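# Upright a gift box and swing its lid open

## Task

A closed gift box is resting on one of its sides on the table. Turn it so it stands on its bottom, then open it so the lid ends up roughly upright or tilted back past upright. The lid's flap is held closed by concealed magnets.

## Robot and tools

Robot: one UR7e-style six-joint arm on the table with a sixteen-motor right hand (LEAP-like: index, middle and ring fingers plus a thumb). The only camera is cam_wrist (896x504), which is mounted on the hand.

Frames. In the scene frame the origin lies on the table top under the arm base, +z is up, and +y is to the left when facing along +x. Reported hand poses, velocities and move targets use the scene frame. The hand point sits just beyond the index and middle knuckles on the palm side. Its axes: +z runs along the straightened fingers toward the tips, +x crosses the palm away from the thumb, and +y points out of the back of the hand, because the palm face is at y = -0.062 m. A rigid mast near the wrist, on the palm side, can collide with things.

Row format, shared by execute_actions and move. Each row has 24 numbers, each in [-1, 1]. Order: dx, dy, dz, rx, ry, rz, then sixteen hand goals, then current_limit, then speed.
- dx..rz are an offset, not a pose. They are measured along the current Hand target's own axes and start from the Hand target as it was when the action or move began. A value of 1.0 means 0.6 m of travel or 180 degrees of turn. rx, ry, rz together form one rotation vector. Sending the same offset twice moves the hand twice.
- The hand goals are absolute angles, scaled linearly between each hinge's two stops. Order: index_mcp, index_abd, index_pip, index_dip, middle_mcp, middle_abd, middle_pip, middle_dip, ring_mcp, ring_abd, ring_pip, ring_dip, thumb_cmc, thumb_axl, thumb_mcp, thumb_ipl. Values toward -1 curl the fingers toward the palm. Straight values are roughly +0.75 for mcp, 0 for abd, +0.58 for pip and +0.70 for dip. For the thumb, straight is cmc +0.71, axl +0.68, mcp +0.23, ipl +0.17. Moving thumb_cmc toward -1 swings the thumb around in front of the palm.
- current_limit maps -1..+1 to 0..550 mA. speed sets hinge speed to (speed+1)/2 of 8.5 rad/s. Both start at +0.4 and -0.6, and the last values written stay in effect. To leave the hand unchanged, send back the sixteen goals, current_limit and speed it currently reports. Note that 0 is a real command, not a placeholder.

execute_actions(actions, cameras). actions is a list of actions. Each action holds up to 15 rows, one per 1/30 s step. If an action has fewer rows, its last row is held. Every row is counted from the start pose of that action. Images are returned only when actions is empty or when cameras names them, e.g. ["cam_wrist"] or ["all"].

move(target, speed, blend, stop_force, zero, blocking, cameras). This drives the hand point along a straight line to the offset given in target. target is one row, or a list of up to 15 rows that all count from the same starting Hand target.
- speed: 0.002 to 3.6 m/s, default 0.25. Turning is capped at twice that value in rad/s.
- blend: corner rounding in metres. 0 stops at each target.
- stop_force: 3 to 120 N. The move ends when the wrist sensor feels that much resistance. Keep the motion slow when you use it. Leave it out when pulling away from a contact. It cannot be combined with blocking=false.
- zero: true re-zeroes the sensor before the move; false keeps the earlier zero.
- Hand numbers in the first row are sent at the start. Numbers in later rows are sent when the move reaches them.
- The result ends with a move: line giving the outcome (done, off_target, moving, held, fault) and the limits hit (paced means the target was clipped; held means steps were withheld). Neither done nor off_target tells you whether anything is being touched. Avoid routing paths close to the arm base.

wait(seconds 0-10) lets time pass and lets a running move continue. stop brakes a running move. zoom_image(camera "cam_wrist", region [x0,y0,x1,y1], at most 504 px per side) gives a closer view of the latest image. zero_wrist_force re-zeroes the wrist sensor. read_manual only returns licence texts. finished_scene(scene 1 or 2) ends the scene permanently. The box has to stay upright and open without the robot touching it.

Results. Each result reports:
- end_effector_position (m) and quat_wxyz, both in the scene frame, plus velocities.
- The Hand target, i.e. the last commanded pose after clipping. Your next offsets count from here. If the hand has settled short of it, send the remaining gap as an offset.
- Joint positions and torques, and wrist force and torque along the flange axes, with a peak line.
- Hand lists in motor order: hand_goal, hand_measured, hand_current_ma, and hand_state (moving, goal, blocked, overload).

Orientation commands are clipped to 32 degrees from the measured orientation per step.

Cautions.
- If the net force on the arm reaches about 150 N (plus or minus 25), or a joint reaches its torque limit (133 N m for the big joints, 24.9 N m for the wrist joints), the arm freezes for 10 s.
- The arm is stiff: pushing a target even slightly past a solid contact can fault. A blocked arm keeps pressing until you command it back past the hand point.
- A hand motor drawing 495 mA or more for 5 s shuts down for 10 s.
- Motors that heat to 85 °C lock the arm. Avoid long stretches at full reach or pushing into things.
- Do not let the box drop, slide off the table, or be slammed. Keep contacts gentle and moves smooth. A box that ends up off the table fails the scene.

Each tool is called after "Call:" as name(argument=value, ...) on one line, values as JSON.

## Session

Call:
execute_actions(actions=[])

Scene clock: 0.00 s.
end_effector_position=(+0.7362, +0.0285, +0.2887) hand_goal=(+0.754, +0.000, +0.576, +0.696, +0.754, +0.000, +0.576, +0.696, +0.754, +0.000, +0.576, +0.696, +0.714, +0.678, +0.226, +0.168) hand_measured=(+0.754, +0.000, +0.576, +0.696, +0.754, +0.000, +0.576, +0.696, +0.754, +0.000, +0.576, +0.696, +0.714, +0.678, +0.226, +0.168) hand_current_ma=(+0, +0, +0, +0, +0, +0, +0, +0, +0, +0, +0, +0, +0, +0, +0, +0) hand_state=(goal, goal, goal, goal, goal, goal, goal, goal, goal, goal, goal, goal, goal, goal, goal, goal) hand_current_limit=0.40 hand_speed=-0.60 end_effector_quat_wxyz=(+0.243, +0.857, +0.238, +0.387)
Joint positions: [0.095 -1.019 1.799 -3.263 -1.846 0.94]
Joint velocities: within noise
Joint torques (N m): no reading
Motor temperatures (°C): [28 31 31 32 29 35]
Wrist force (N): no reading
Wrist torque (N m): no reading
Wrist force, peak (N): no reading
Hand target: +0.7362, +0.0285, +0.2887; +0.243, +0.857, +0.238, +0.387

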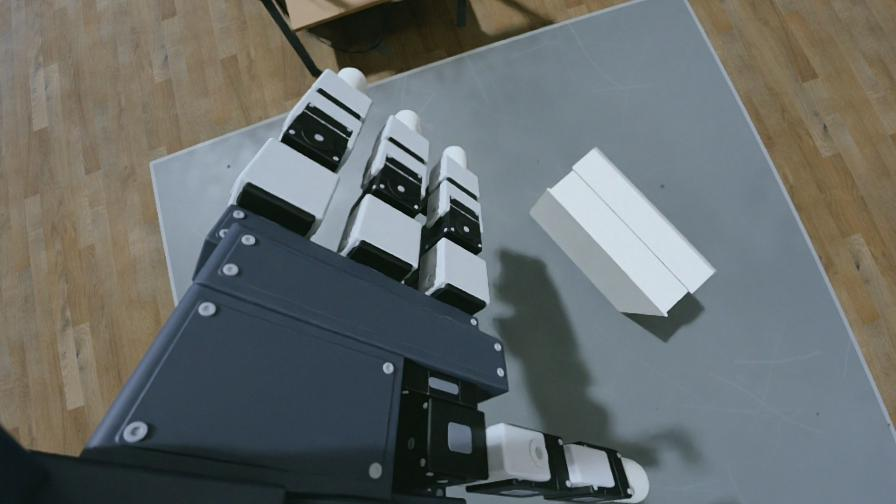

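Call:
zoom_image(camera="cam_wrist", region=[500, 120, 752, 372])

Scaled by 2.000.

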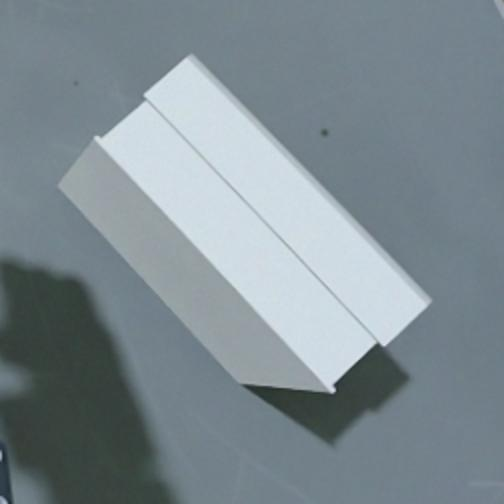

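Call:
move(target=[-0.190,0.196,0.1055,0.335,0.194,-0.904,0.99,0,-0.168,-0.71,0.99,0,-0.168,-0.71,0.99,0,-0.168,-0.71,-0.571,0.68,-0.449,0.168,0.4,-0.2], speed=0.8, cameras=["all"])

Scene clock: 22.50 s.
end_effector_position=(+0.7445, -0.1445, +0.2601) hand_goal=(+0.990, +0.000, -0.168, -0.710, +0.990, +0.000, -0.168, -0.710, +0.990, +0.000, -0.168, -0.710, -0.570, +0.680, -0.448, +0.168) hand_measured=(+0.988, +0.000, -0.164, -0.706, +0.988, +0.000, -0.164, -0.708, +0.988, +0.000, -0.164, -0.708, -0.570, +0.680, -0.450, +0.168) hand_current_ma=(-3, +0, +10, +6, -3, +0, +9, +5, -3, +0, +9, +5, +1, +0, -5, +0) hand_state=(goal, goal, goal, goal, goal, goal, goal, goal, goal, goal, goal, goal, goal, goal, goal, goal) hand_current_limit=0.40 hand_speed=-0.20 end_effector_quat_wxyz=(+0.023, -0.190, +0.973, -0.126)
Joint positions: [-0.364 -0.907 1.083 -1.921 -1.757 -2.383]
Joint torques (N m): [6.48 -49 -29.55 -0.9 -1.81 -1.4]
Wrist force (N): [1.2 1.4 -1.0]
Wrist torque (N m): [0.28 -0.13 0.25]
Wrist force, peak (N): [2.2 0.3 -0.9]
Hand target: +0.7445, -0.1446, +0.2601; +0.023, -0.190, +0.973, -0.126
Off the commanded pose: 0.000 m, 0 deg.
move: done
camera_calibration:
cam_wrist: T_world_to_cam=[[0.485837, 0.859622, -0.158152, -0.159773], [0.536247, -0.150265, 0.830578, -0.676998], [0.690219, -0.488334, -0.533974, -0.316211], [0, 0, 0, 1]] pos_world=[0.658916, -0.118801, 0.368183]

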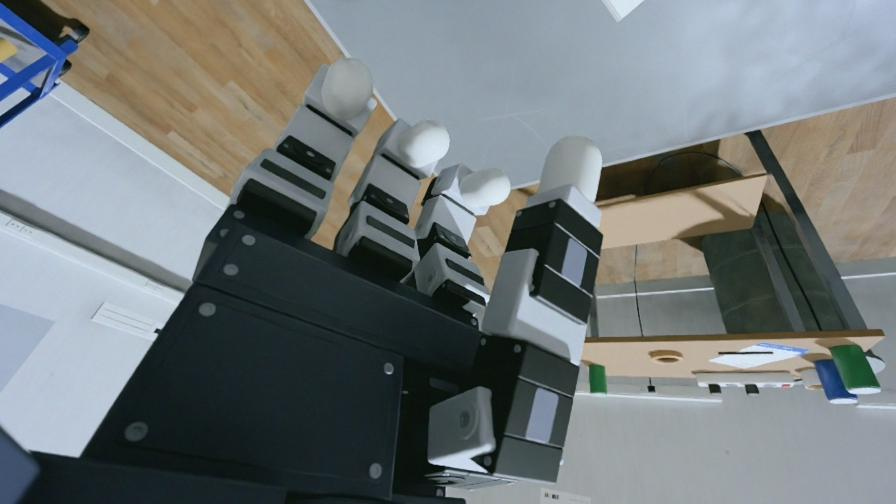

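Call:
move(target=[0,0.0391,0.2708,0,0,0,0.99,0,-0.168,-0.71,0.99,0,-0.168,-0.71,0.99,0,-0.168,-0.71,-0.571,0.68,-0.449,0.168,0.4,-0.2], speed=0.3, cameras=["all"])

Scene clock: 24.93 s.
end_effector_position=(+0.7510, -0.1618, +0.0972) hand_goal=(+0.990, +0.000, -0.168, -0.710, +0.990, +0.000, -0.168, -0.710, +0.990, +0.000, -0.168, -0.710, -0.570, +0.680, -0.448, +0.168) hand_measured=(+0.988, +0.000, -0.164, -0.706, +0.988, +0.000, -0.164, -0.708, +0.988, +0.000, -0.164, -0.708, -0.570, +0.680, -0.450, +0.168) hand_current_ma=(-4, +0, +10, +6, -3, +0, +8, +5, -4, +0, +9, +5, +1, +0, -5, +0) hand_state=(goal, goal, goal, goal, goal, goal, goal, goal, goal, goal, goal, goal, goal, goal, goal, goal) hand_current_limit=0.40 hand_speed=-0.20 end_effector_quat_wxyz=(+0.023, -0.190, +0.973, -0.126)
Joint positions: [-0.382 -0.747 1.241 -2.242 -1.754 -2.402]
Joint torques (N m): [-8.11 -51.58 -28 -4 1.44 -1.35]
Wrist force (N): [1.1 1.3 -0.9]
Wrist torque (N m): [0.24 -0.09 0.21]
Wrist force, peak (N): [1.3 1.1 -2.3]
Hand target: +0.7510, -0.1618, +0.0970; +0.023, -0.190, +0.973, -0.126
Off the commanded pose: 0.000 m, 0 deg.
move: done
camera_calibration:
cam_wrist: T_world_to_cam=[[0.485569, 0.859731, -0.158382, -0.173683], [0.536545, -0.150053, 0.830424, -0.547823], [0.690175, -0.488207, -0.534145, -0.416053], [0, 0, 0, 1]] pos_world=[0.665416, -0.136002, 0.205184]

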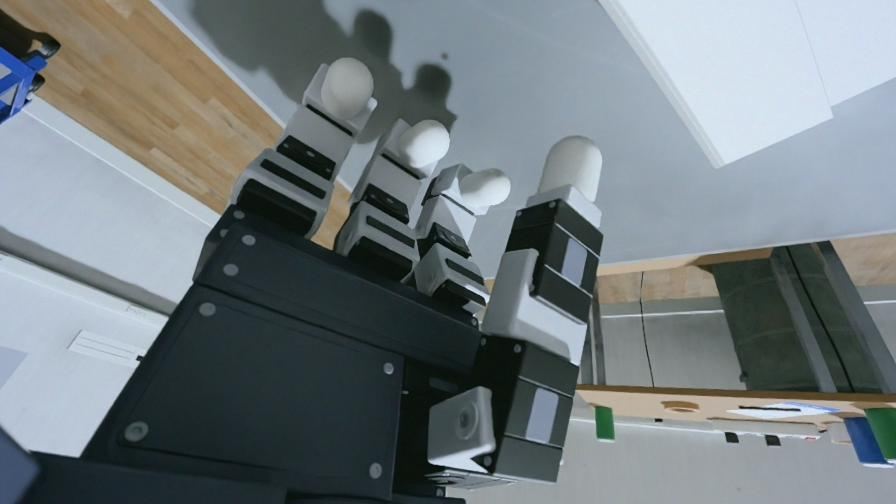

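Call:
move(target=[0,0.1191,-0.0319,0,0,0,0.99,0,-0.168,-0.71,0.99,0,-0.168,-0.71,0.99,0,-0.168,-0.71,-0.571,0.68,-0.449,0.168,0.4,-0.2], speed=0.15, cameras=["all"])

Call:
zoom_image(camera="cam_wrist", region=[300, 20, 700, 244])

Scene clock: 27.83 s.
end_effector_position=(+0.7233, -0.0934, +0.0974) hand_goal=(+0.990, +0.000, -0.168, -0.710, +0.990, +0.000, -0.168, -0.710, +0.990, +0.000, -0.168, -0.710, -0.570, +0.680, -0.448, +0.168) hand_measured=(+0.988, +0.000, -0.164, -0.706, +0.988, +0.000, -0.164, -0.708, +0.988, +0.000, -0.164, -0.708, -0.568, +0.680, -0.452, +0.166) hand_current_ma=(-4, +0, +9, +6, -4, +0, +8, +5, -4, +0, +9, +5, +2, +1, -11, -3) hand_state=(goal, goal, goal, goal, goal, goal, goal, goal, goal, goal, goal, goal, goal, goal, goal, goal) hand_current_limit=0.40 hand_speed=-0.20 end_effector_quat_wxyz=(+0.023, -0.190, +0.973, -0.126)
Joint positions: [-0.311 -0.838 1.407 -2.304 -1.766 -2.33]
Joint torques (N m): [5.72 -61.49 -8.45 -4.03 -1.69 1.2]
Wrist force (N): [1.0 1.6 -0.9]
Wrist torque (N m): [0.32 -0.10 0.12]
Wrist force, peak (N): [1.0 2.3 -1.2]
Hand target: +0.7232, -0.0933, +0.0974; +0.023, -0.190, +0.973, -0.126
Off the commanded pose: 0.000 m, 0 deg.
move: done
camera_calibration:
cam_wrist: T_world_to_cam=[[0.485569, 0.859731, -0.158382, -0.218905], [0.536545, -0.150053, 0.830424, -0.522961], [0.690175, -0.488207, -0.534145, -0.363431], [0, 0, 0, 1]] pos_world=[0.637716, -0.0677022, 0.205484]

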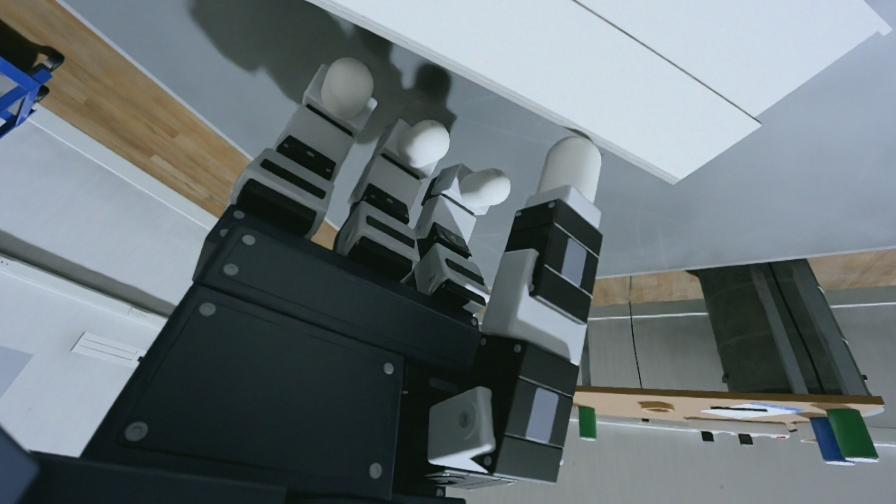

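Scaled by 1.260.

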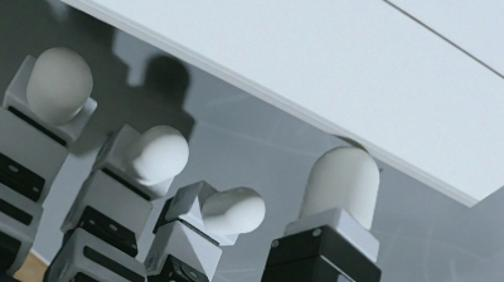

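Call:
move(target=[[0,-0.0216,-0.0805,0,0,0,0.99,0,-0.168,-0.71,0.99,0,-0.168,-0.71,0.99,0,-0.168,-0.71,-0.571,0.68,-0.449,0.168,0.4,-0.2],[0.0223,0.021,-0.0532,0.0111,-0.0244,-0.0912,0.99,0,-0.236,-0.623,0.99,0,-0.236,-0.623,0.99,0,-0.236,-0.623,-0.571,0.68,-0.281,0.0054,0.4,-0.2]], speed=0.2, cameras=["all"])

Scene clock: 46.00 s.
end_effector_position=(+0.7033, -0.0795, +0.1251) hand_goal=(+0.990, +0.000, -0.236, -0.622, +0.990, +0.000, -0.236, -0.622, +0.990, +0.000, -0.236, -0.622, -0.570, +0.680, -0.280, +0.006) hand_measured=(+0.988, +0.000, -0.230, -0.624, +0.988, +0.000, -0.232, -0.624, +0.988, +0.000, -0.232, -0.624, -0.568, +0.680, -0.286, +0.008) hand_current_ma=(-5, +0, +11, -5, -4, +0, +9, -4, -4, +0, +10, -4, +2, +1, -15, +4) hand_state=(goal, goal, goal, goal, goal, goal, goal, goal, goal, goal, goal, goal, goal, goal, goal, goal) hand_current_limit=0.40 hand_speed=-0.20 end_effector_quat_wxyz=(+0.046, -0.331, +0.932, -0.137)
Joint positions: [-0.292 -0.899 1.453 -2.362 -1.731 -2.612]
Joint torques (N m): [4.92 -61.53 -9.53 -4.06 1.45 -1.43]
Wrist force (N): [0.9 1.3 -1.0]
Wrist torque (N m): [0.25 -0.06 0.18]
Wrist force, peak (N): [1.5 1.2 -1.6]
Hand target: +0.7033, -0.0795, +0.1251; +0.046, -0.331, +0.932, -0.137
Off the commanded pose: 0.000 m, 0 deg.
move: done
camera_calibration:
cam_wrist: T_world_to_cam=[[0.216094, 0.959304, -0.181768, -0.01649], [0.541315, 0.037224, 0.839996, -0.522844], [0.812577, -0.279911, -0.511242, -0.400448], [0, 0, 0, 1]] pos_world=[0.611981, -0.0768087, 0.231464]

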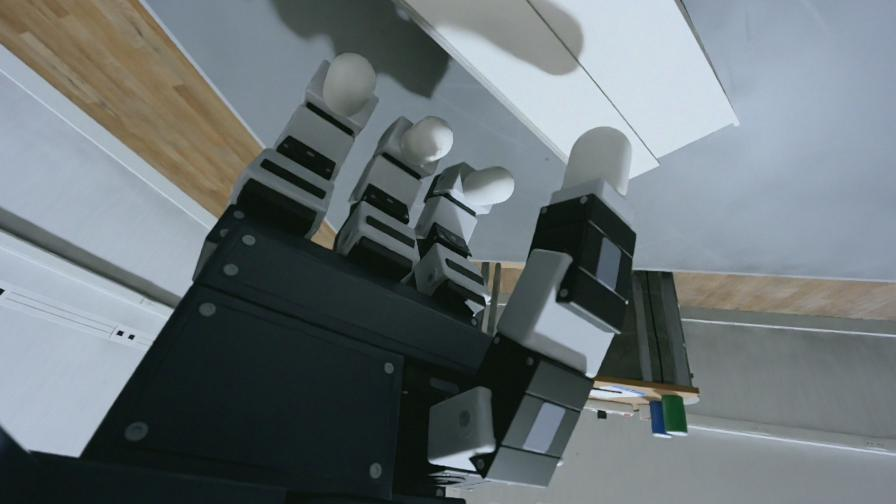

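Call:
zoom_image(camera="cam_wrist", region=[380, 0, 780, 224])

Scaled by 1.260.

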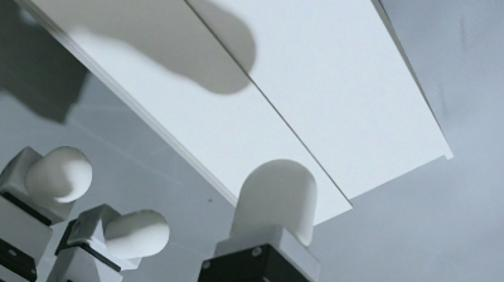

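Call:
move(target=[0.0035,0.051,0.0222,0,0,0,0.99,0,-0.236,-0.623,0.99,0,-0.236,-0.623,0.99,0,-0.236,-0.623,-0.571,0.68,-0.281,0.0054,0.4,-0.2], speed=0.1, cameras=["all"])

Call:
zoom_image(camera="cam_wrist", region=[300, 0, 800, 280])

Scene clock: 48.60 s.
end_effector_position=(+0.6855, -0.0612, +0.1037) hand_goal=(+0.990, +0.000, -0.236, -0.622, +0.990, +0.000, -0.236, -0.622, +0.990, +0.000, -0.236, -0.622, -0.570, +0.680, -0.280, +0.006) hand_measured=(+0.988, +0.000, -0.230, -0.624, +0.988, +0.000, -0.232, -0.624, +0.988, +0.000, -0.232, -0.624, -0.568, +0.680, -0.286, +0.008) hand_current_ma=(-5, +0, +11, -5, -4, +0, +9, -4, -4, +0, +10, -4, +2, +1, -15, +4) hand_state=(goal, goal, goal, goal, goal, goal, goal, goal, goal, goal, goal, goal, goal, goal, goal, goal) hand_current_limit=0.40 hand_speed=-0.20 end_effector_quat_wxyz=(+0.046, -0.331, +0.932, -0.137)
Joint positions: [-0.276 -0.912 1.541 -2.434 -1.735 -2.595]
Joint torques (N m): [5.75 -59.03 -9.81 -4.16 -1.8 1.11]
Wrist force (N): [0.9 1.3 -0.8]
Wrist torque (N m): [0.22 -0.07 0.06]
Wrist force, peak (N): [1.0 1.8 -0.7]
Hand target: +0.6855, -0.0611, +0.1036; +0.046, -0.331, +0.932, -0.137
Off the commanded pose: 0.000 m, 0 deg.
move: done
camera_calibration:
cam_wrist: T_world_to_cam=[[0.21613, 0.959313, -0.181677, -0.0341289], [0.541362, 0.0371083, 0.83997, -0.495943], [0.812536, -0.279896, -0.511316, -0.391761], [0, 0, 0, 1]] pos_world=[0.594181, -0.0585084, 0.210064]

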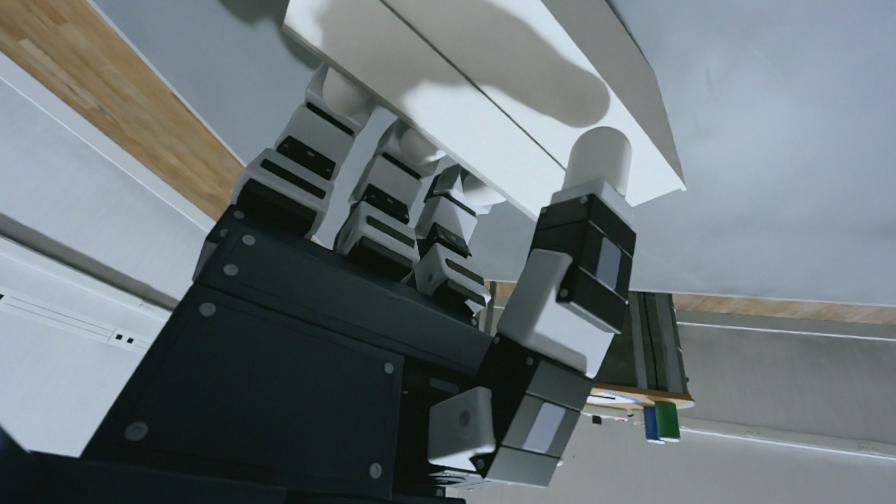

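Scaled by 1.008.

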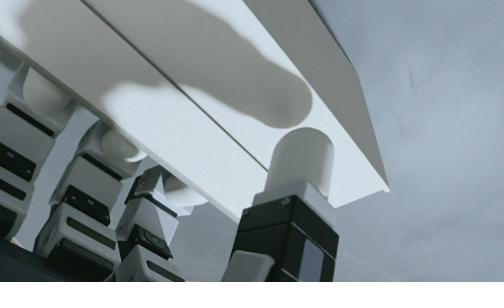

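Call:
move(target=[[0,0.0135,0.0155,0,0,0,0.99,0,-0.236,-0.623,0.99,0,-0.236,-0.623,0.99,0,-0.236,-0.623,-0.571,0.68,-0.281,0.0054,0.4,-0.2],[0,0.0477,0.0012,0.0556,0,0,0.99,0,-0.236,-0.623,0.99,0,-0.236,-0.623,0.99,0,-0.236,-0.623,-0.571,0.68,-0.281,0.0054,0.4,-0.2]], speed=0.05, blend=[0.003,0], cameras=["all"])

Call:
zoom_image(camera="cam_wrist", region=[300, 0, 800, 280])

Scene clock: 52.60 s.
end_effector_position=(+0.6683, -0.0400, +0.0948) hand_goal=(+0.990, +0.000, -0.236, -0.622, +0.990, +0.000, -0.236, -0.622, +0.990, +0.000, -0.236, -0.622, -0.570, +0.680, -0.280, +0.006) hand_measured=(+0.986, +0.000, -0.234, -0.624, +0.988, +0.000, -0.232, -0.624, +0.988, +0.000, -0.232, -0.624, -0.568, +0.680, -0.230, +0.024) hand_current_ma=(-6, +0, +4, -5, -6, +0, +8, -4, -6, +0, +6, -4, +2, +1, +233, +67) hand_state=(goal, goal, goal, goal, goal, goal, goal, goal, goal, goal, goal, goal, goal, goal, blocked, goal) hand_current_limit=0.40 hand_speed=-0.20 end_effector_quat_wxyz=(+0.074, -0.326, +0.917, -0.218)
Joint positions: [-0.215 -0.961 1.706 -2.689 -1.846 -2.569]
Joint torques (N m): [4.41 -53.05 -3.73 -4.13 -2.03 1.31]
Wrist force (N): [1.1 0.3 -5.2]
Wrist torque (N m): [0.14 -0.19 0.11]
Wrist force, peak (N): [1.2 -3.1 -11.0]
Hand target: +0.6683, -0.0400, +0.0948; +0.074, -0.326, +0.917, -0.218
Off the commanded pose: 0.000 m, 0 deg.
move: done
camera_calibration:
cam_wrist: T_world_to_cam=[[0.24092, 0.927868, -0.284638, -0.0603486], [0.446381, 0.154482, 0.881407, -0.415558], [0.861801, -0.339406, -0.376965, -0.424452], [0, 0, 0, 1]] pos_world=[0.56583, -0.0238692, 0.189095]

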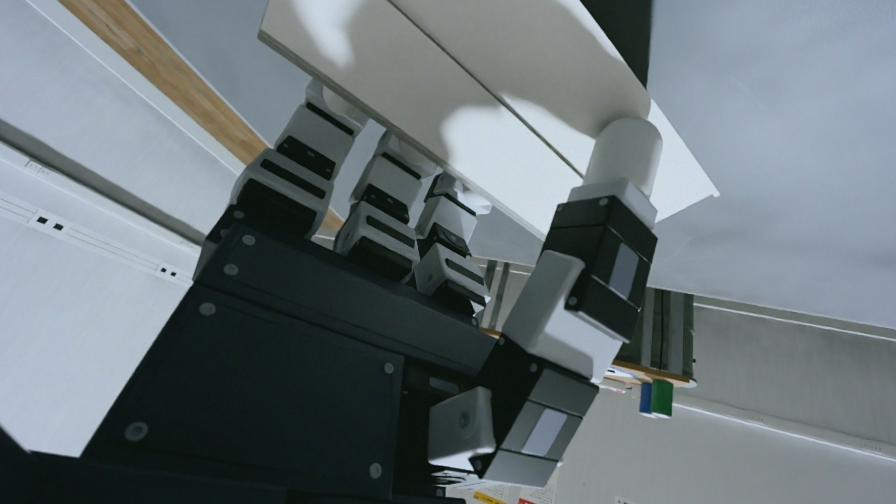

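Scaled by 1.008.

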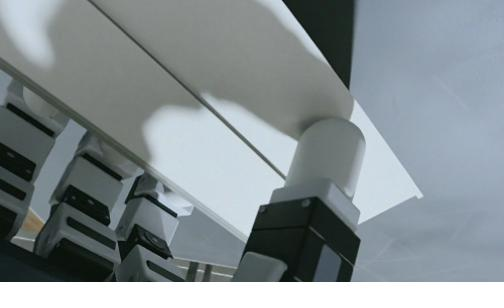

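Call:
move(target=[[0,0.0339,-0.0127,0.0556,0,0,0.99,0,-0.236,-0.623,0.99,0,-0.236,-0.623,0.99,0,-0.236,-0.623,-0.571,0.68,-0.281,0.0054,0.4,-0.2],[0,0.0678,-0.0173,0.1056,0,0,0.99,0,-0.236,-0.623,0.99,0,-0.236,-0.623,0.99,0,-0.236,-0.623,-0.571,0.68,-0.281,0.0054,0.4,-0.2]], speed=0.05, blend=[0.005,0], cameras=["all"])

Call:
zoom_image(camera="cam_wrist", region=[300, 0, 800, 280])

Scene clock: 57.83 s.
end_effector_position=(+0.6424, -0.0082, +0.0858) hand_goal=(+0.990, +0.000, -0.236, -0.622, +0.990, +0.000, -0.236, -0.622, +0.990, +0.000, -0.236, -0.622, -0.570, +0.680, -0.280, +0.006) hand_measured=(+0.996, +0.000, -0.256, -0.650, +0.988, +0.000, -0.258, -0.644, +0.986, +0.000, -0.242, -0.628, -0.568, +0.680, -0.262, +0.016) hand_current_ma=(+16, +0, -55, -86, -5, +0, -62, -63, -10, +0, -12, -14, +2, +1, +66, +37) hand_state=(goal, goal, goal, blocked, goal, goal, blocked, blocked, goal, goal, goal, goal, goal, goal, goal, goal) hand_current_limit=0.40 hand_speed=-0.20 end_effector_quat_wxyz=(+0.127, -0.309, +0.868, -0.366)
Joint positions: [-0.086 -0.966 1.919 -3.151 -2.09 -2.563]
Joint torques (N m): [4.25 -31.4 -1.36 -2.6 -1.93 -1.49]
Wrist force (N): [-0.8 -4.1 -7.1]
Wrist torque (N m): [0.67 -0.08 0.07]
Wrist force, peak (N): [-0.9 -4.7 -7.1]
Hand target: +0.6424, -0.0082, +0.0858; +0.127, -0.309, +0.868, -0.366
Off the commanded pose: 0.000 m, 0 deg.
move: done
camera_calibration:
cam_wrist: T_world_to_cam=[[0.317169, 0.832344, -0.454542, -0.121389], [0.259317, 0.384907, 0.885777, -0.279379], [0.912227, -0.398811, -0.0937606, -0.451883], [0, 0, 0, 1]] pos_world=[0.523169, 0.0283566, 0.149923]

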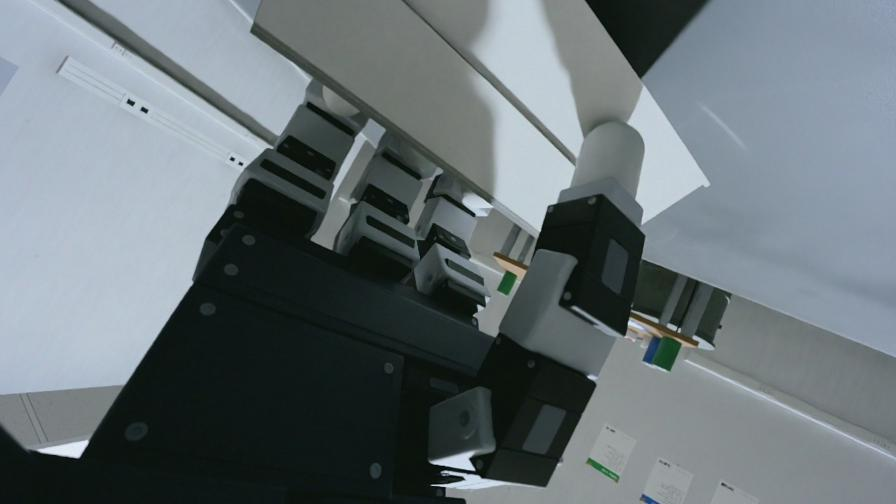

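Scaled by 1.008.

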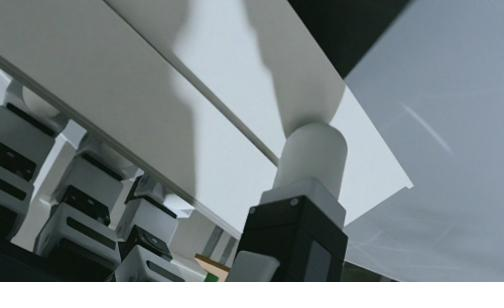

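Call:
move(target=[[0,0.0287,-0.009,0.0333,0,0,0.99,0,-0.236,-0.623,0.99,0,-0.236,-0.623,0.99,0,-0.236,-0.623,-0.571,0.68,-0.281,0.0054,0.4,-0.2],[0,0.056,-0.0147,0.0611,0,0,0.99,0,-0.236,-0.623,0.99,0,-0.236,-0.623,0.99,0,-0.236,-0.623,-0.571,0.68,-0.281,0.0054,0.4,-0.2]], speed=0.04, blend=[0.005,0], cameras=["all"])

Call:
zoom_image(camera="cam_wrist", region=[300, 0, 800, 280])

Scene clock: 61.37 s.
end_effector_position=(+0.6235, +0.0149, +0.0680) hand_goal=(+0.990, +0.000, -0.236, -0.622, +0.990, +0.000, -0.236, -0.622, +0.990, +0.000, -0.236, -0.622, -0.570, +0.680, -0.280, +0.006) hand_measured=(+0.984, +0.000, -0.240, -0.624, +0.982, +0.000, -0.240, -0.624, +0.984, +0.000, -0.240, -0.624, -0.568, +0.680, -0.276, +0.008) hand_current_ma=(-14, +0, -9, -5, -22, +0, -8, -4, -13, +0, -8, -4, +2, +1, +11, +7) hand_state=(goal, goal, goal, goal, goal, goal, goal, goal, goal, goal, goal, goal, goal, goal, goal, goal) hand_current_limit=0.40 hand_speed=-0.20 end_effector_quat_wxyz=(+0.156, -0.296, +0.829, -0.448)
Joint positions: [0.008 -0.886 2 -3.459 -2.255 -2.586]
Joint torques (N m): [5.56 -36.14 -1.64 -4.18 -2.21 -1.42]
Wrist force (N): [0.3 2.4 -2.3]
Wrist torque (N m): [0.38 0.02 0.16]
Wrist force, peak (N): [-3.1 -11.5 -16.3]
Hand target: +0.6235, +0.0149, +0.0680; +0.156, -0.296, +0.829, -0.448
Off the commanded pose: 0.000 m, 0 deg.
move: done
camera_calibration:
cam_wrist: T_world_to_cam=[[0.376077, 0.759047, -0.531426, -0.173137], [0.153898, 0.514395, 0.843631, -0.200938], [0.913719, -0.399056, 0.0766364, -0.439671], [0, 0, 0, 1]] pos_world=[0.497773, 0.0593275, 0.111203]

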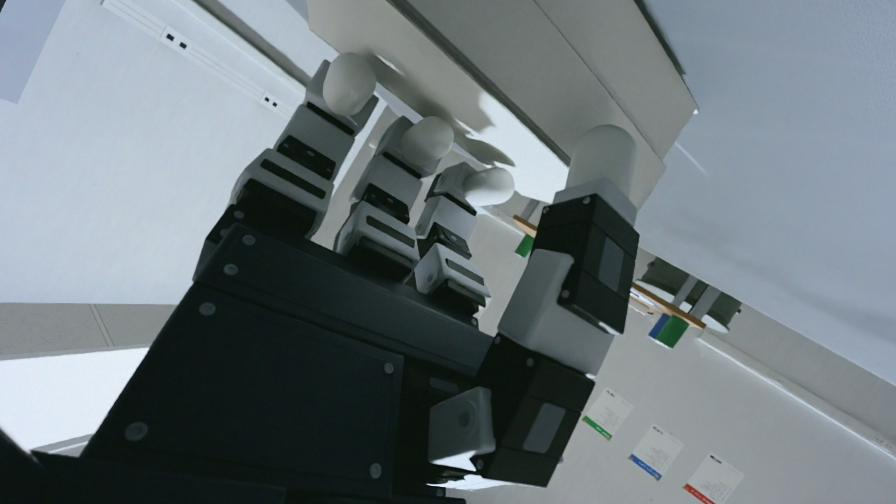

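Scaled by 1.008.

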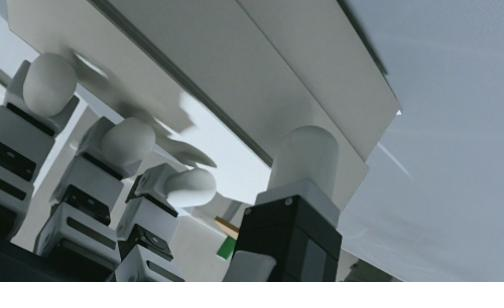

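Call:
move(target=[[0,-0.0839,-0.0545,0,0,0,0.99,0,-0.236,-0.623,0.99,0,-0.236,-0.623,0.99,0,-0.236,-0.623,-0.571,0.68,-0.281,0.0054,0.4,-0.2],[0,-0.2236,-0.1452,-0.3167,0,0,0.99,0,-0.236,-0.623,0.99,0,-0.236,-0.623,0.99,0,-0.236,-0.623,-0.571,0.68,-0.281,0.0054,0.4,-0.2],[0.0537,-0.1993,-0.2195,-0.2469,0.2469,0.4547,0.99,0,-0.236,-0.623,0.99,0,-0.236,-0.623,0.99,0,-0.236,-0.623,-0.571,0.68,-0.281,0.0054,0.4,-0.2],[0.0658,-0.1375,-0.1922,-0.0078,-0.4727,-0.8705,0.479,0,0.212,0.333,0.479,0,0.212,0.333,0.479,0,0.212,0.333,0.714,0.68,0.226,0.168,0.4,-0.2]], speed=[0.1,0.5,0.6,0.6], blend=[0.02,0.03,0.03,0], cameras=["all"])

Scene clock: 72.57 s.
end_effector_position=(+0.5614, +0.0300, +0.2005) hand_goal=(+0.480, +0.000, +0.212, +0.334, +0.480, +0.000, +0.212, +0.334, +0.480, +0.000, +0.212, +0.334, +0.714, +0.680, +0.226, +0.168) hand_measured=(+0.488, +0.000, +0.210, +0.332, +0.486, +0.000, +0.210, +0.332, +0.488, +0.000, +0.210, +0.332, +0.712, +0.680, +0.216, +0.164) hand_current_ma=(+18, +0, -2, -5, +17, +0, -2, -4, +17, +0, -2, -4, -3, +1, -32, -9) hand_state=(goal, goal, goal, goal, goal, goal, goal, goal, goal, goal, goal, goal, goal, goal, goal, goal) hand_current_limit=0.40 hand_speed=-0.20 end_effector_quat_wxyz=(-0.002, +0.948, +0.319, -0.004)
Joint positions: [0.005 -1.351 1.889 -2.09 -1.572 0.882]
Joint torques (N m): [4.61 -26.49 -26.35 -0.93 0.02 1.09]
Wrist force (N): [1.0 1.0 -0.3]
Wrist torque (N m): [0.25 -0.03 0.03]
Wrist force, peak (N): [0.5 3.0 -2.0]
Hand target: +0.5614, +0.0300, +0.2005; -0.002, +0.948, +0.319, -0.004
Off the commanded pose: 0.000 m, 0 deg.
move: done
camera_calibration:
cam_wrist: T_world_to_cam=[[-0.233773, -0.97228, 0.00469814, 0.196014], [-0.669719, 0.164525, 0.724161, 0.185828], [-0.70486, 0.166143, -0.689615, 0.658339], [0, 0, 0, 1]] pos_world=[0.634312, 0.0506294, 0.31851]

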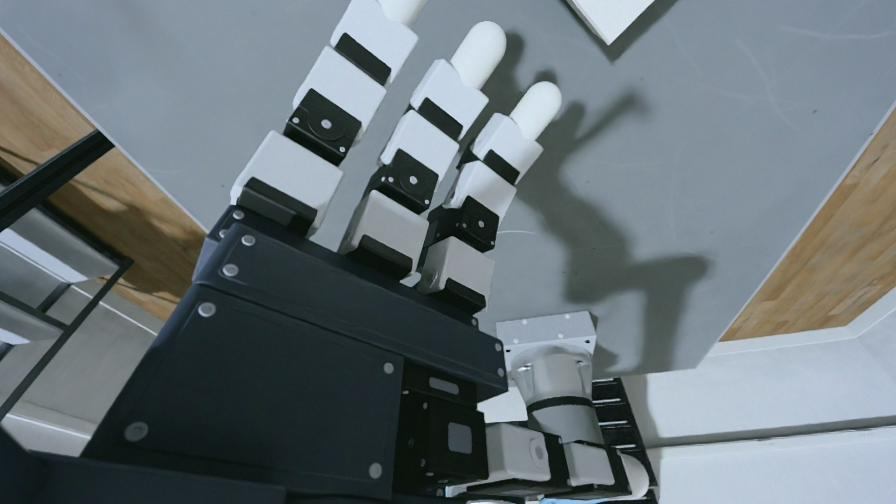

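Call:
move(target=[0,-0.15,0.1167,0,0,0,0.479,0,0.212,0.333,0.479,0,0.212,0.333,0.479,0,0.212,0.333,0.714,0.68,0.226,0.168,0.4,-0.2], speed=0.4, cameras=["all"])

Call:
zoom_image(camera="cam_wrist", region=[346, 0, 850, 252])

Scene clock: 74.13 s.
end_effector_position=(+0.5064, +0.1018, +0.1312) hand_goal=(+0.480, +0.000, +0.212, +0.334, +0.480, +0.000, +0.212, +0.334, +0.480, +0.000, +0.212, +0.334, +0.714, +0.680, +0.226, +0.168) hand_measured=(+0.486, +0.000, +0.212, +0.332, +0.486, +0.000, +0.212, +0.332, +0.486, +0.000, +0.212, +0.332, +0.712, +0.680, +0.216, +0.164) hand_current_ma=(+17, +0, -1, -5, +15, +0, -1, -4, +16, +0, -1, -4, -3, +1, -32, -9) hand_state=(goal, goal, goal, goal, goal, goal, goal, goal, goal, goal, goal, goal, goal, goal, goal, goal) hand_current_limit=0.40 hand_speed=-0.20 end_effector_quat_wxyz=(-0.002, +0.948, +0.319, -0.004)
Joint positions: [0.148 -1.316 2.063 -2.299 -1.569 1.025]
Joint torques (N m): [5.8 -25.21 -6.17 -3.85 -1.52 1.32]
Wrist force (N): [1.4 0.8 -0.6]
Wrist torque (N m): [0.24 -0.09 0.11]
Wrist force, peak (N): [1.4 2.2 -1.2]
Hand target: +0.5064, +0.1019, +0.1311; -0.002, +0.948, +0.319, -0.004
Off the commanded pose: 0.000 m, 0 deg.
move: done
camera_calibration:
cam_wrist: T_world_to_cam=[[-0.233691, -0.9723, 0.00464278, 0.253164], [-0.669644, 0.164406, 0.724257, 0.187401], [-0.704958, 0.166143, -0.689515, 0.559831], [0, 0, 0, 1]] pos_world=[0.579312, 0.12233, 0.24911]

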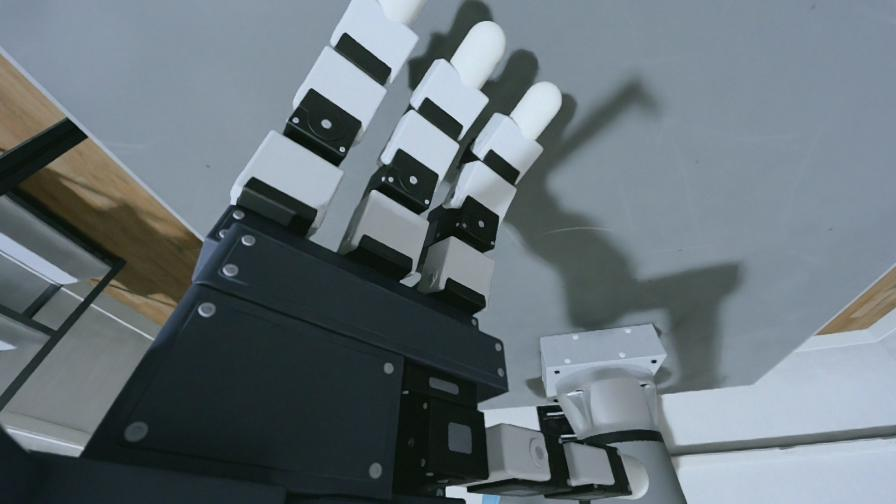

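Scaled by 1.000.

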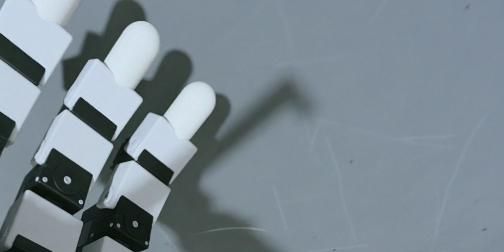

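Call:
move(target=[0,0.15,0.0343,-0.1111,0,0,0.616,0,0.212,0.333,0.616,0,0.212,0.333,0.616,0,0.212,0.333,0.714,0.68,0.226,0.168,0.4,-0.2], speed=0.2, cameras=["all"])

Call:
zoom_image(camera="cam_wrist", region=[246, 0, 750, 252])

Scene clock: 76.93 s.
end_effector_position=(+0.5605, +0.0302, +0.1100) hand_goal=(+0.616, +0.000, +0.212, +0.334, +0.616, +0.000, +0.212, +0.334, +0.616, +0.000, +0.212, +0.334, +0.714, +0.680, +0.226, +0.168) hand_measured=(+0.618, +0.000, +0.212, +0.332, +0.618, +0.000, +0.212, +0.332, +0.618, +0.000, +0.212, +0.332, +0.714, +0.680, +0.216, +0.164) hand_current_ma=(+4, +0, -1, -5, +4, +0, -1, -4, +4, +0, -1, -4, +1, +1, -32, -9) hand_state=(goal, goal, goal, goal, goal, goal, goal, goal, goal, goal, goal, goal, goal, goal, goal, goal) hand_current_limit=0.40 hand_speed=-0.20 end_effector_quat_wxyz=(+0.162, +0.934, +0.314, +0.051)
Joint positions: [0.12 -1.136 2.107 -2.718 -1.861 0.969]
Joint torques (N m): [-8.21 -30.02 -3.11 -4.11 -1.99 -1.5]
Wrist force (N): [1.3 0.7 0.0]
Wrist torque (N m): [0.17 -0.10 0.19]
Wrist force, peak (N): [1.3 1.8 -0.8]
Hand target: +0.5606, +0.0302, +0.1099; +0.162, +0.934, +0.314, +0.052
Off the commanded pose: 0.000 m, 0 deg.
move: done
camera_calibration:
cam_wrist: T_world_to_cam=[[-0.255758, -0.941086, 0.221236, 0.183968], [-0.800272, 0.334486, 0.497679, 0.343783], [-0.542359, -0.0497633, -0.838672, 0.52699], [0, 0, 0, 1]] pos_world=[0.607988, 0.0843641, 0.230178]

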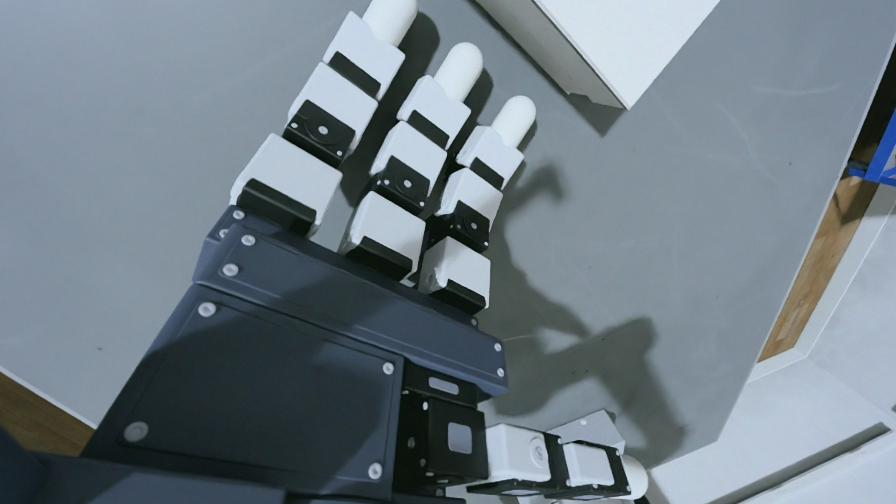

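Scaled by 1.000.

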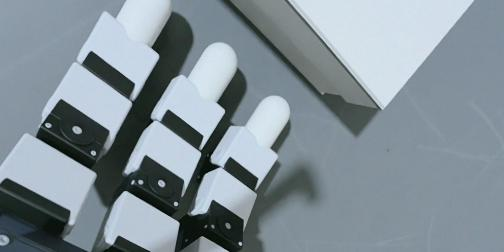

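Call:
move(target=[0.0117,0.0423,0.0154,0,0,0,0.616,0,0.212,0.333,0.616,0,0.212,0.333,0.616,0,0.212,0.333,0.714,0.68,0.226,0.168,0.4,-0.2], speed=0.05, stop_force=4, cameras=["all"])

Call:
zoom_image(camera="cam_wrist", region=[246, 0, 750, 252])

Scene clock: 80.50 s.
end_effector_position=(+0.5825, +0.0129, +0.1097) hand_goal=(+0.616, +0.000, +0.212, +0.334, +0.616, +0.000, +0.212, +0.334, +0.616, +0.000, +0.212, +0.334, +0.714, +0.680, +0.226, +0.168) hand_measured=(+0.618, +0.000, +0.212, +0.332, +0.618, +0.000, +0.212, +0.332, +0.618, +0.000, +0.212, +0.332, +0.714, +0.680, +0.216, +0.164) hand_current_ma=(+5, +0, -1, -5, +5, +0, -1, -4, +6, +0, -1, -4, +1, +1, -32, -9) hand_state=(goal, goal, goal, goal, goal, goal, goal, goal, goal, goal, goal, goal, goal, goal, goal, goal) hand_current_limit=0.40 hand_speed=-0.20 end_effector_quat_wxyz=(+0.162, +0.934, +0.314, +0.052)
Joint positions: [0.084 -1.108 2.062 -2.712 -1.855 0.931]
Joint torques (N m): [-7.23 -30.98 -21.32 -1.14 0.92 -1.61]
Wrist force (N): [1.4 0.4 -0.3]
Wrist torque (N m): [0.19 -0.11 0.21]
Wrist force, peak (N): [1.6 0.5 -0.2]
Hand target: +0.5825, +0.0129, +0.1097; +0.162, +0.934, +0.314, +0.052
Off the commanded pose: 0.000 m, 0 deg.
move: done
camera_calibration:
cam_wrist: T_world_to_cam=[[-0.25583, -0.941036, 0.221362, 0.173371], [-0.800297, 0.33461, 0.497555, 0.367311], [-0.542287, -0.0498661, -0.838712, 0.537864], [0, 0, 0, 1]] pos_world=[0.629988, 0.067064, 0.229978]

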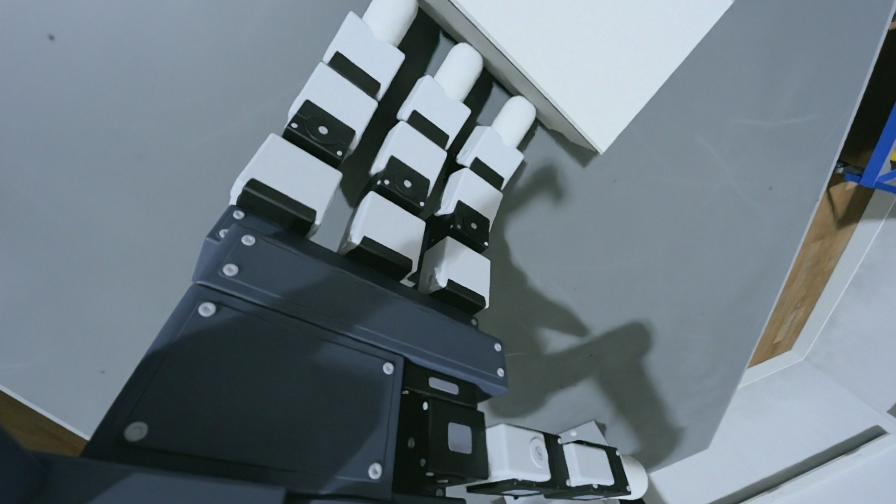

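Scaled by 1.000.

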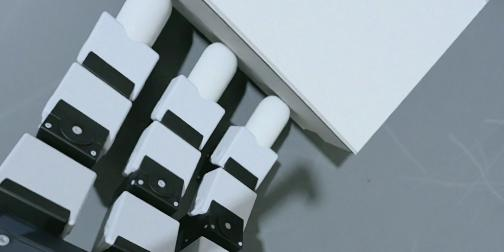

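Call:
move(target=[[0,0.0094,0.0034,0,0,0,0.616,0,0.212,0.333,0.616,0,0.212,0.333,0.616,0,0.212,0.333,0.714,0.68,0.226,0.168,0.4,-0.2],[0,0.0227,-0.0183,0,0,0,0.616,0,0.212,0.333,0.616,0,0.212,0.333,0.616,0,0.212,0.333,0.714,0.68,0.226,0.168,0.4,-0.2]], speed=0.04, cameras=["all"])

Call:
zoom_image(camera="cam_wrist", region=[296, 0, 700, 202])

Scene clock: 82.33 s.
end_effector_position=(+0.5881, +0.0057, +0.1245) hand_goal=(+0.616, +0.000, +0.212, +0.334, +0.616, +0.000, +0.212, +0.334, +0.616, +0.000, +0.212, +0.334, +0.714, +0.680, +0.226, +0.168) hand_measured=(+0.622, +0.000, +0.214, +0.332, +0.622, +0.000, +0.214, +0.334, +0.620, +0.000, +0.214, +0.332, +0.714, +0.680, +0.216, +0.164) hand_current_ma=(+14, +0, +4, -2, +12, +0, +3, -1, +11, +0, +2, -2, +1, +1, -32, -9) hand_state=(goal, goal, goal, goal, goal, goal, goal, goal, goal, goal, goal, goal, goal, goal, goal, goal) hand_current_limit=0.40 hand_speed=-0.20 end_effector_quat_wxyz=(+0.162, +0.934, +0.314, +0.052)
Joint positions: [0.07 -1.133 2.045 -2.674 -1.852 0.917]
Joint torques (N m): [-7.08 -45.9 -23.61 -1.26 0.83 -1.6]
Wrist force (N): [1.4 0.3 0.2]
Wrist torque (N m): [0.19 -0.11 0.19]
Wrist force, peak (N): [1.5 0.5 -0.3]
Hand target: +0.5881, +0.0057, +0.1246; +0.162, +0.934, +0.314, +0.052
Off the commanded pose: 0.000 m, 0 deg.
move: done
camera_calibration:
cam_wrist: T_world_to_cam=[[-0.255822, -0.941046, 0.221332, 0.164729], [-0.800331, 0.334584, 0.497518, 0.36679], [-0.542241, -0.0498627, -0.838742, 0.552878], [0, 0, 0, 1]] pos_world=[0.635488, 0.059864, 0.244778]

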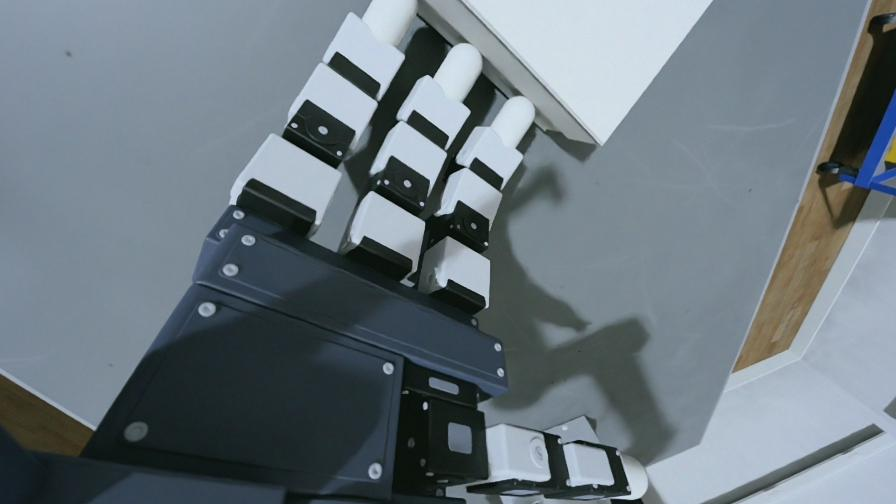

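Scaled by 1.248.

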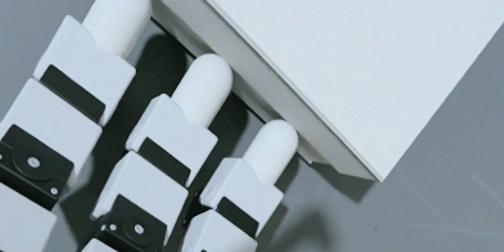

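Call:
move(target=[[0,-0.0094,-0.0034,0,0,0,0.616,0,0.212,0.333,0.616,0,0.212,0.333,0.616,0,0.212,0.333,0.714,0.68,0.226,0.168,0.4,-0.2],[0,-0.0182,0.0209,0,0,0,0.616,0,0.212,0.333,0.616,0,0.212,0.333,0.616,0,0.212,0.333,0.714,0.68,0.226,0.168,0.4,-0.2],[0,-0.001,0.0271,0,0,0,0.616,0,0.212,0.333,0.616,0,0.212,0.333,0.616,0,0.212,0.333,0.714,0.68,0.226,0.168,0.4,-0.2],[0,0.0061,0.0075,0,0,0,0.616,0,0.212,0.333,0.616,0,0.212,0.333,0.616,0,0.212,0.333,0.714,0.68,0.226,0.168,0.4,-0.2]], speed=[0.08,0.08,0.04,0.03], cameras=["all"])

Call:
zoom_image(camera="cam_wrist", region=[296, 0, 700, 202])

Scene clock: 89.33 s.
end_effector_position=(+0.5911, +0.0017, +0.1215) hand_goal=(+0.616, +0.000, +0.212, +0.334, +0.616, +0.000, +0.212, +0.334, +0.616, +0.000, +0.212, +0.334, +0.714, +0.680, +0.226, +0.168) hand_measured=(+0.624, +0.000, +0.214, +0.334, +0.622, +0.000, +0.214, +0.334, +0.620, +0.000, +0.214, +0.332, +0.714, +0.680, +0.216, +0.164) hand_current_ma=(+17, +0, +5, -1, +13, +0, +3, -1, +11, +0, +2, -2, +1, +1, -31, -9) hand_state=(goal, goal, goal, goal, goal, goal, goal, goal, goal, goal, goal, goal, goal, goal, goal, goal) hand_current_limit=0.40 hand_speed=-0.20 end_effector_quat_wxyz=(+0.162, +0.934, +0.314, +0.052)
Joint positions: [0.062 -1.123 2.041 -2.682 -1.851 0.909]
Joint torques (N m): [-7.35 -45.97 -22.86 -1.38 1 -0.59]
Wrist force (N): [1.4 0.6 0.1]
Wrist torque (N m): [0.18 -0.11 0.21]
Wrist force, peak (N): [1.3 0.9 -0.7]
Hand target: +0.5911, +0.0017, +0.1216; +0.162, +0.934, +0.314, +0.052
Off the commanded pose: 0.000 m, 0 deg.
move: done
camera_calibration:
cam_wrist: T_world_to_cam=[[-0.255758, -0.941041, 0.221428, 0.162333], [-0.800322, 0.334583, 0.497532, 0.372013], [-0.542284, -0.0499657, -0.838708, 0.551814], [0, 0, 0, 1]] pos_world=[0.638488, 0.0558643, 0.241778]

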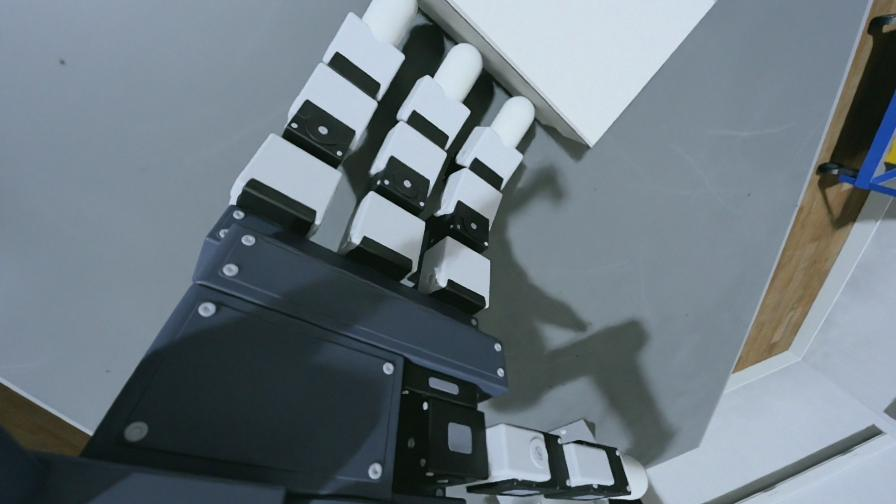

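Scaled by 1.248.

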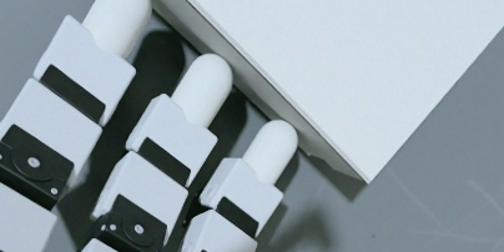

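Call:
zoom_image(camera="cam_wrist", region=[480, 60, 640, 150])

Scaled by 3.150.

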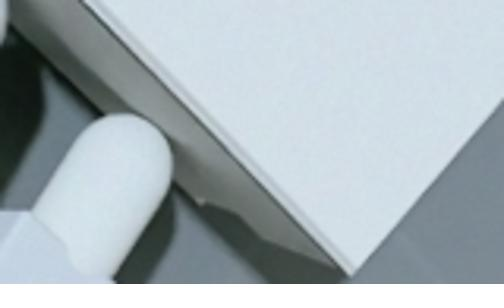

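Call:
move(target=[[0,-0.0313,-0.0114,0,0,0,0.616,0,0.285,0.333,0.616,0,0.285,0.333,0.616,0,0.285,0.333,0.714,0.68,0.226,0.168,0.4,-0.2],[0,-0.0335,0.0052,-0.0556,0,0,0.616,0,0.285,0.333,0.616,0,0.285,0.333,0.616,0,0.285,0.333,0.714,0.68,0.226,0.168,0.4,-0.2],[0,-0.0242,0.0087,-0.0556,0,0,0.616,0,0.285,0.333,0.616,0,0.285,0.333,0.616,0,0.285,0.333,0.714,0.68,0.226,0.168,0.4,-0.2]], speed=[0.1,0.1,0.03], cameras=["all"])

Call:
zoom_image(camera="cam_wrist", region=[346, 0, 650, 152])

Scene clock: 97.17 s.
end_effector_position=(+0.5837, +0.0113, +0.1118) hand_goal=(+0.616, +0.000, +0.286, +0.334, +0.616, +0.000, +0.286, +0.334, +0.616, +0.000, +0.286, +0.334, +0.714, +0.680, +0.226, +0.168) hand_measured=(+0.624, +0.000, +0.286, +0.334, +0.622, +0.000, +0.286, +0.334, +0.620, +0.000, +0.286, +0.332, +0.716, +0.680, +0.216, +0.164) hand_current_ma=(+17, +0, -1, -1, +13, +0, -1, -1, +11, +0, -1, -2, +4, +1, -30, -9) hand_state=(goal, goal, goal, goal, goal, goal, goal, goal, goal, goal, goal, goal, goal, goal, goal, goal) hand_current_limit=0.40 hand_speed=-0.20 end_effector_quat_wxyz=(+0.243, +0.916, +0.309, +0.079)
Joint positions: [0.13 -1.035 2.095 -2.911 -2.006 0.94]
Joint torques (N m): [-8.34 -32.33 -19.96 -4.26 0.77 -1.73]
Wrist force (N): [1.4 0.1 0.1]
Wrist torque (N m): [0.09 -0.09 0.16]
Wrist force, peak (N): [1.4 1.2 0.0]
Hand target: +0.5838, +0.0112, +0.1118; +0.243, +0.916, +0.309, +0.079
Off the commanded pose: 0.000 m, 0 deg.
move: done
camera_calibration:
cam_wrist: T_world_to_cam=[[-0.283581, -0.903438, 0.32153, 0.176307], [-0.846036, 0.393555, 0.359634, 0.409213], [-0.451447, -0.170041, -0.875946, 0.492731], [0, 0, 0, 1]] pos_world=[0.618648, 0.0820189, 0.227751]

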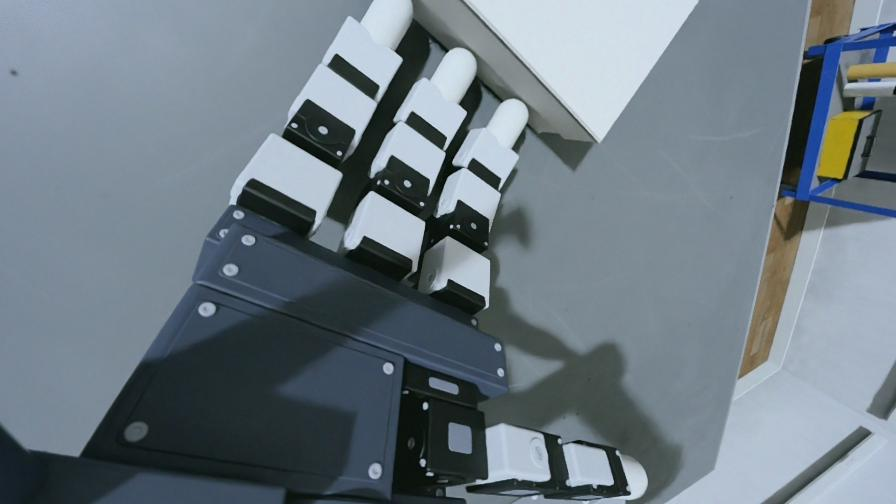

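Scaled by 1.658.

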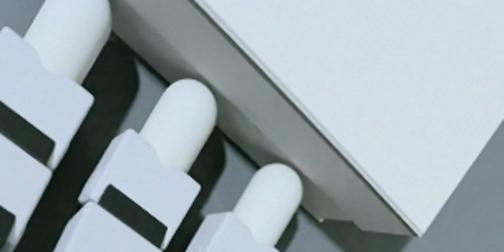

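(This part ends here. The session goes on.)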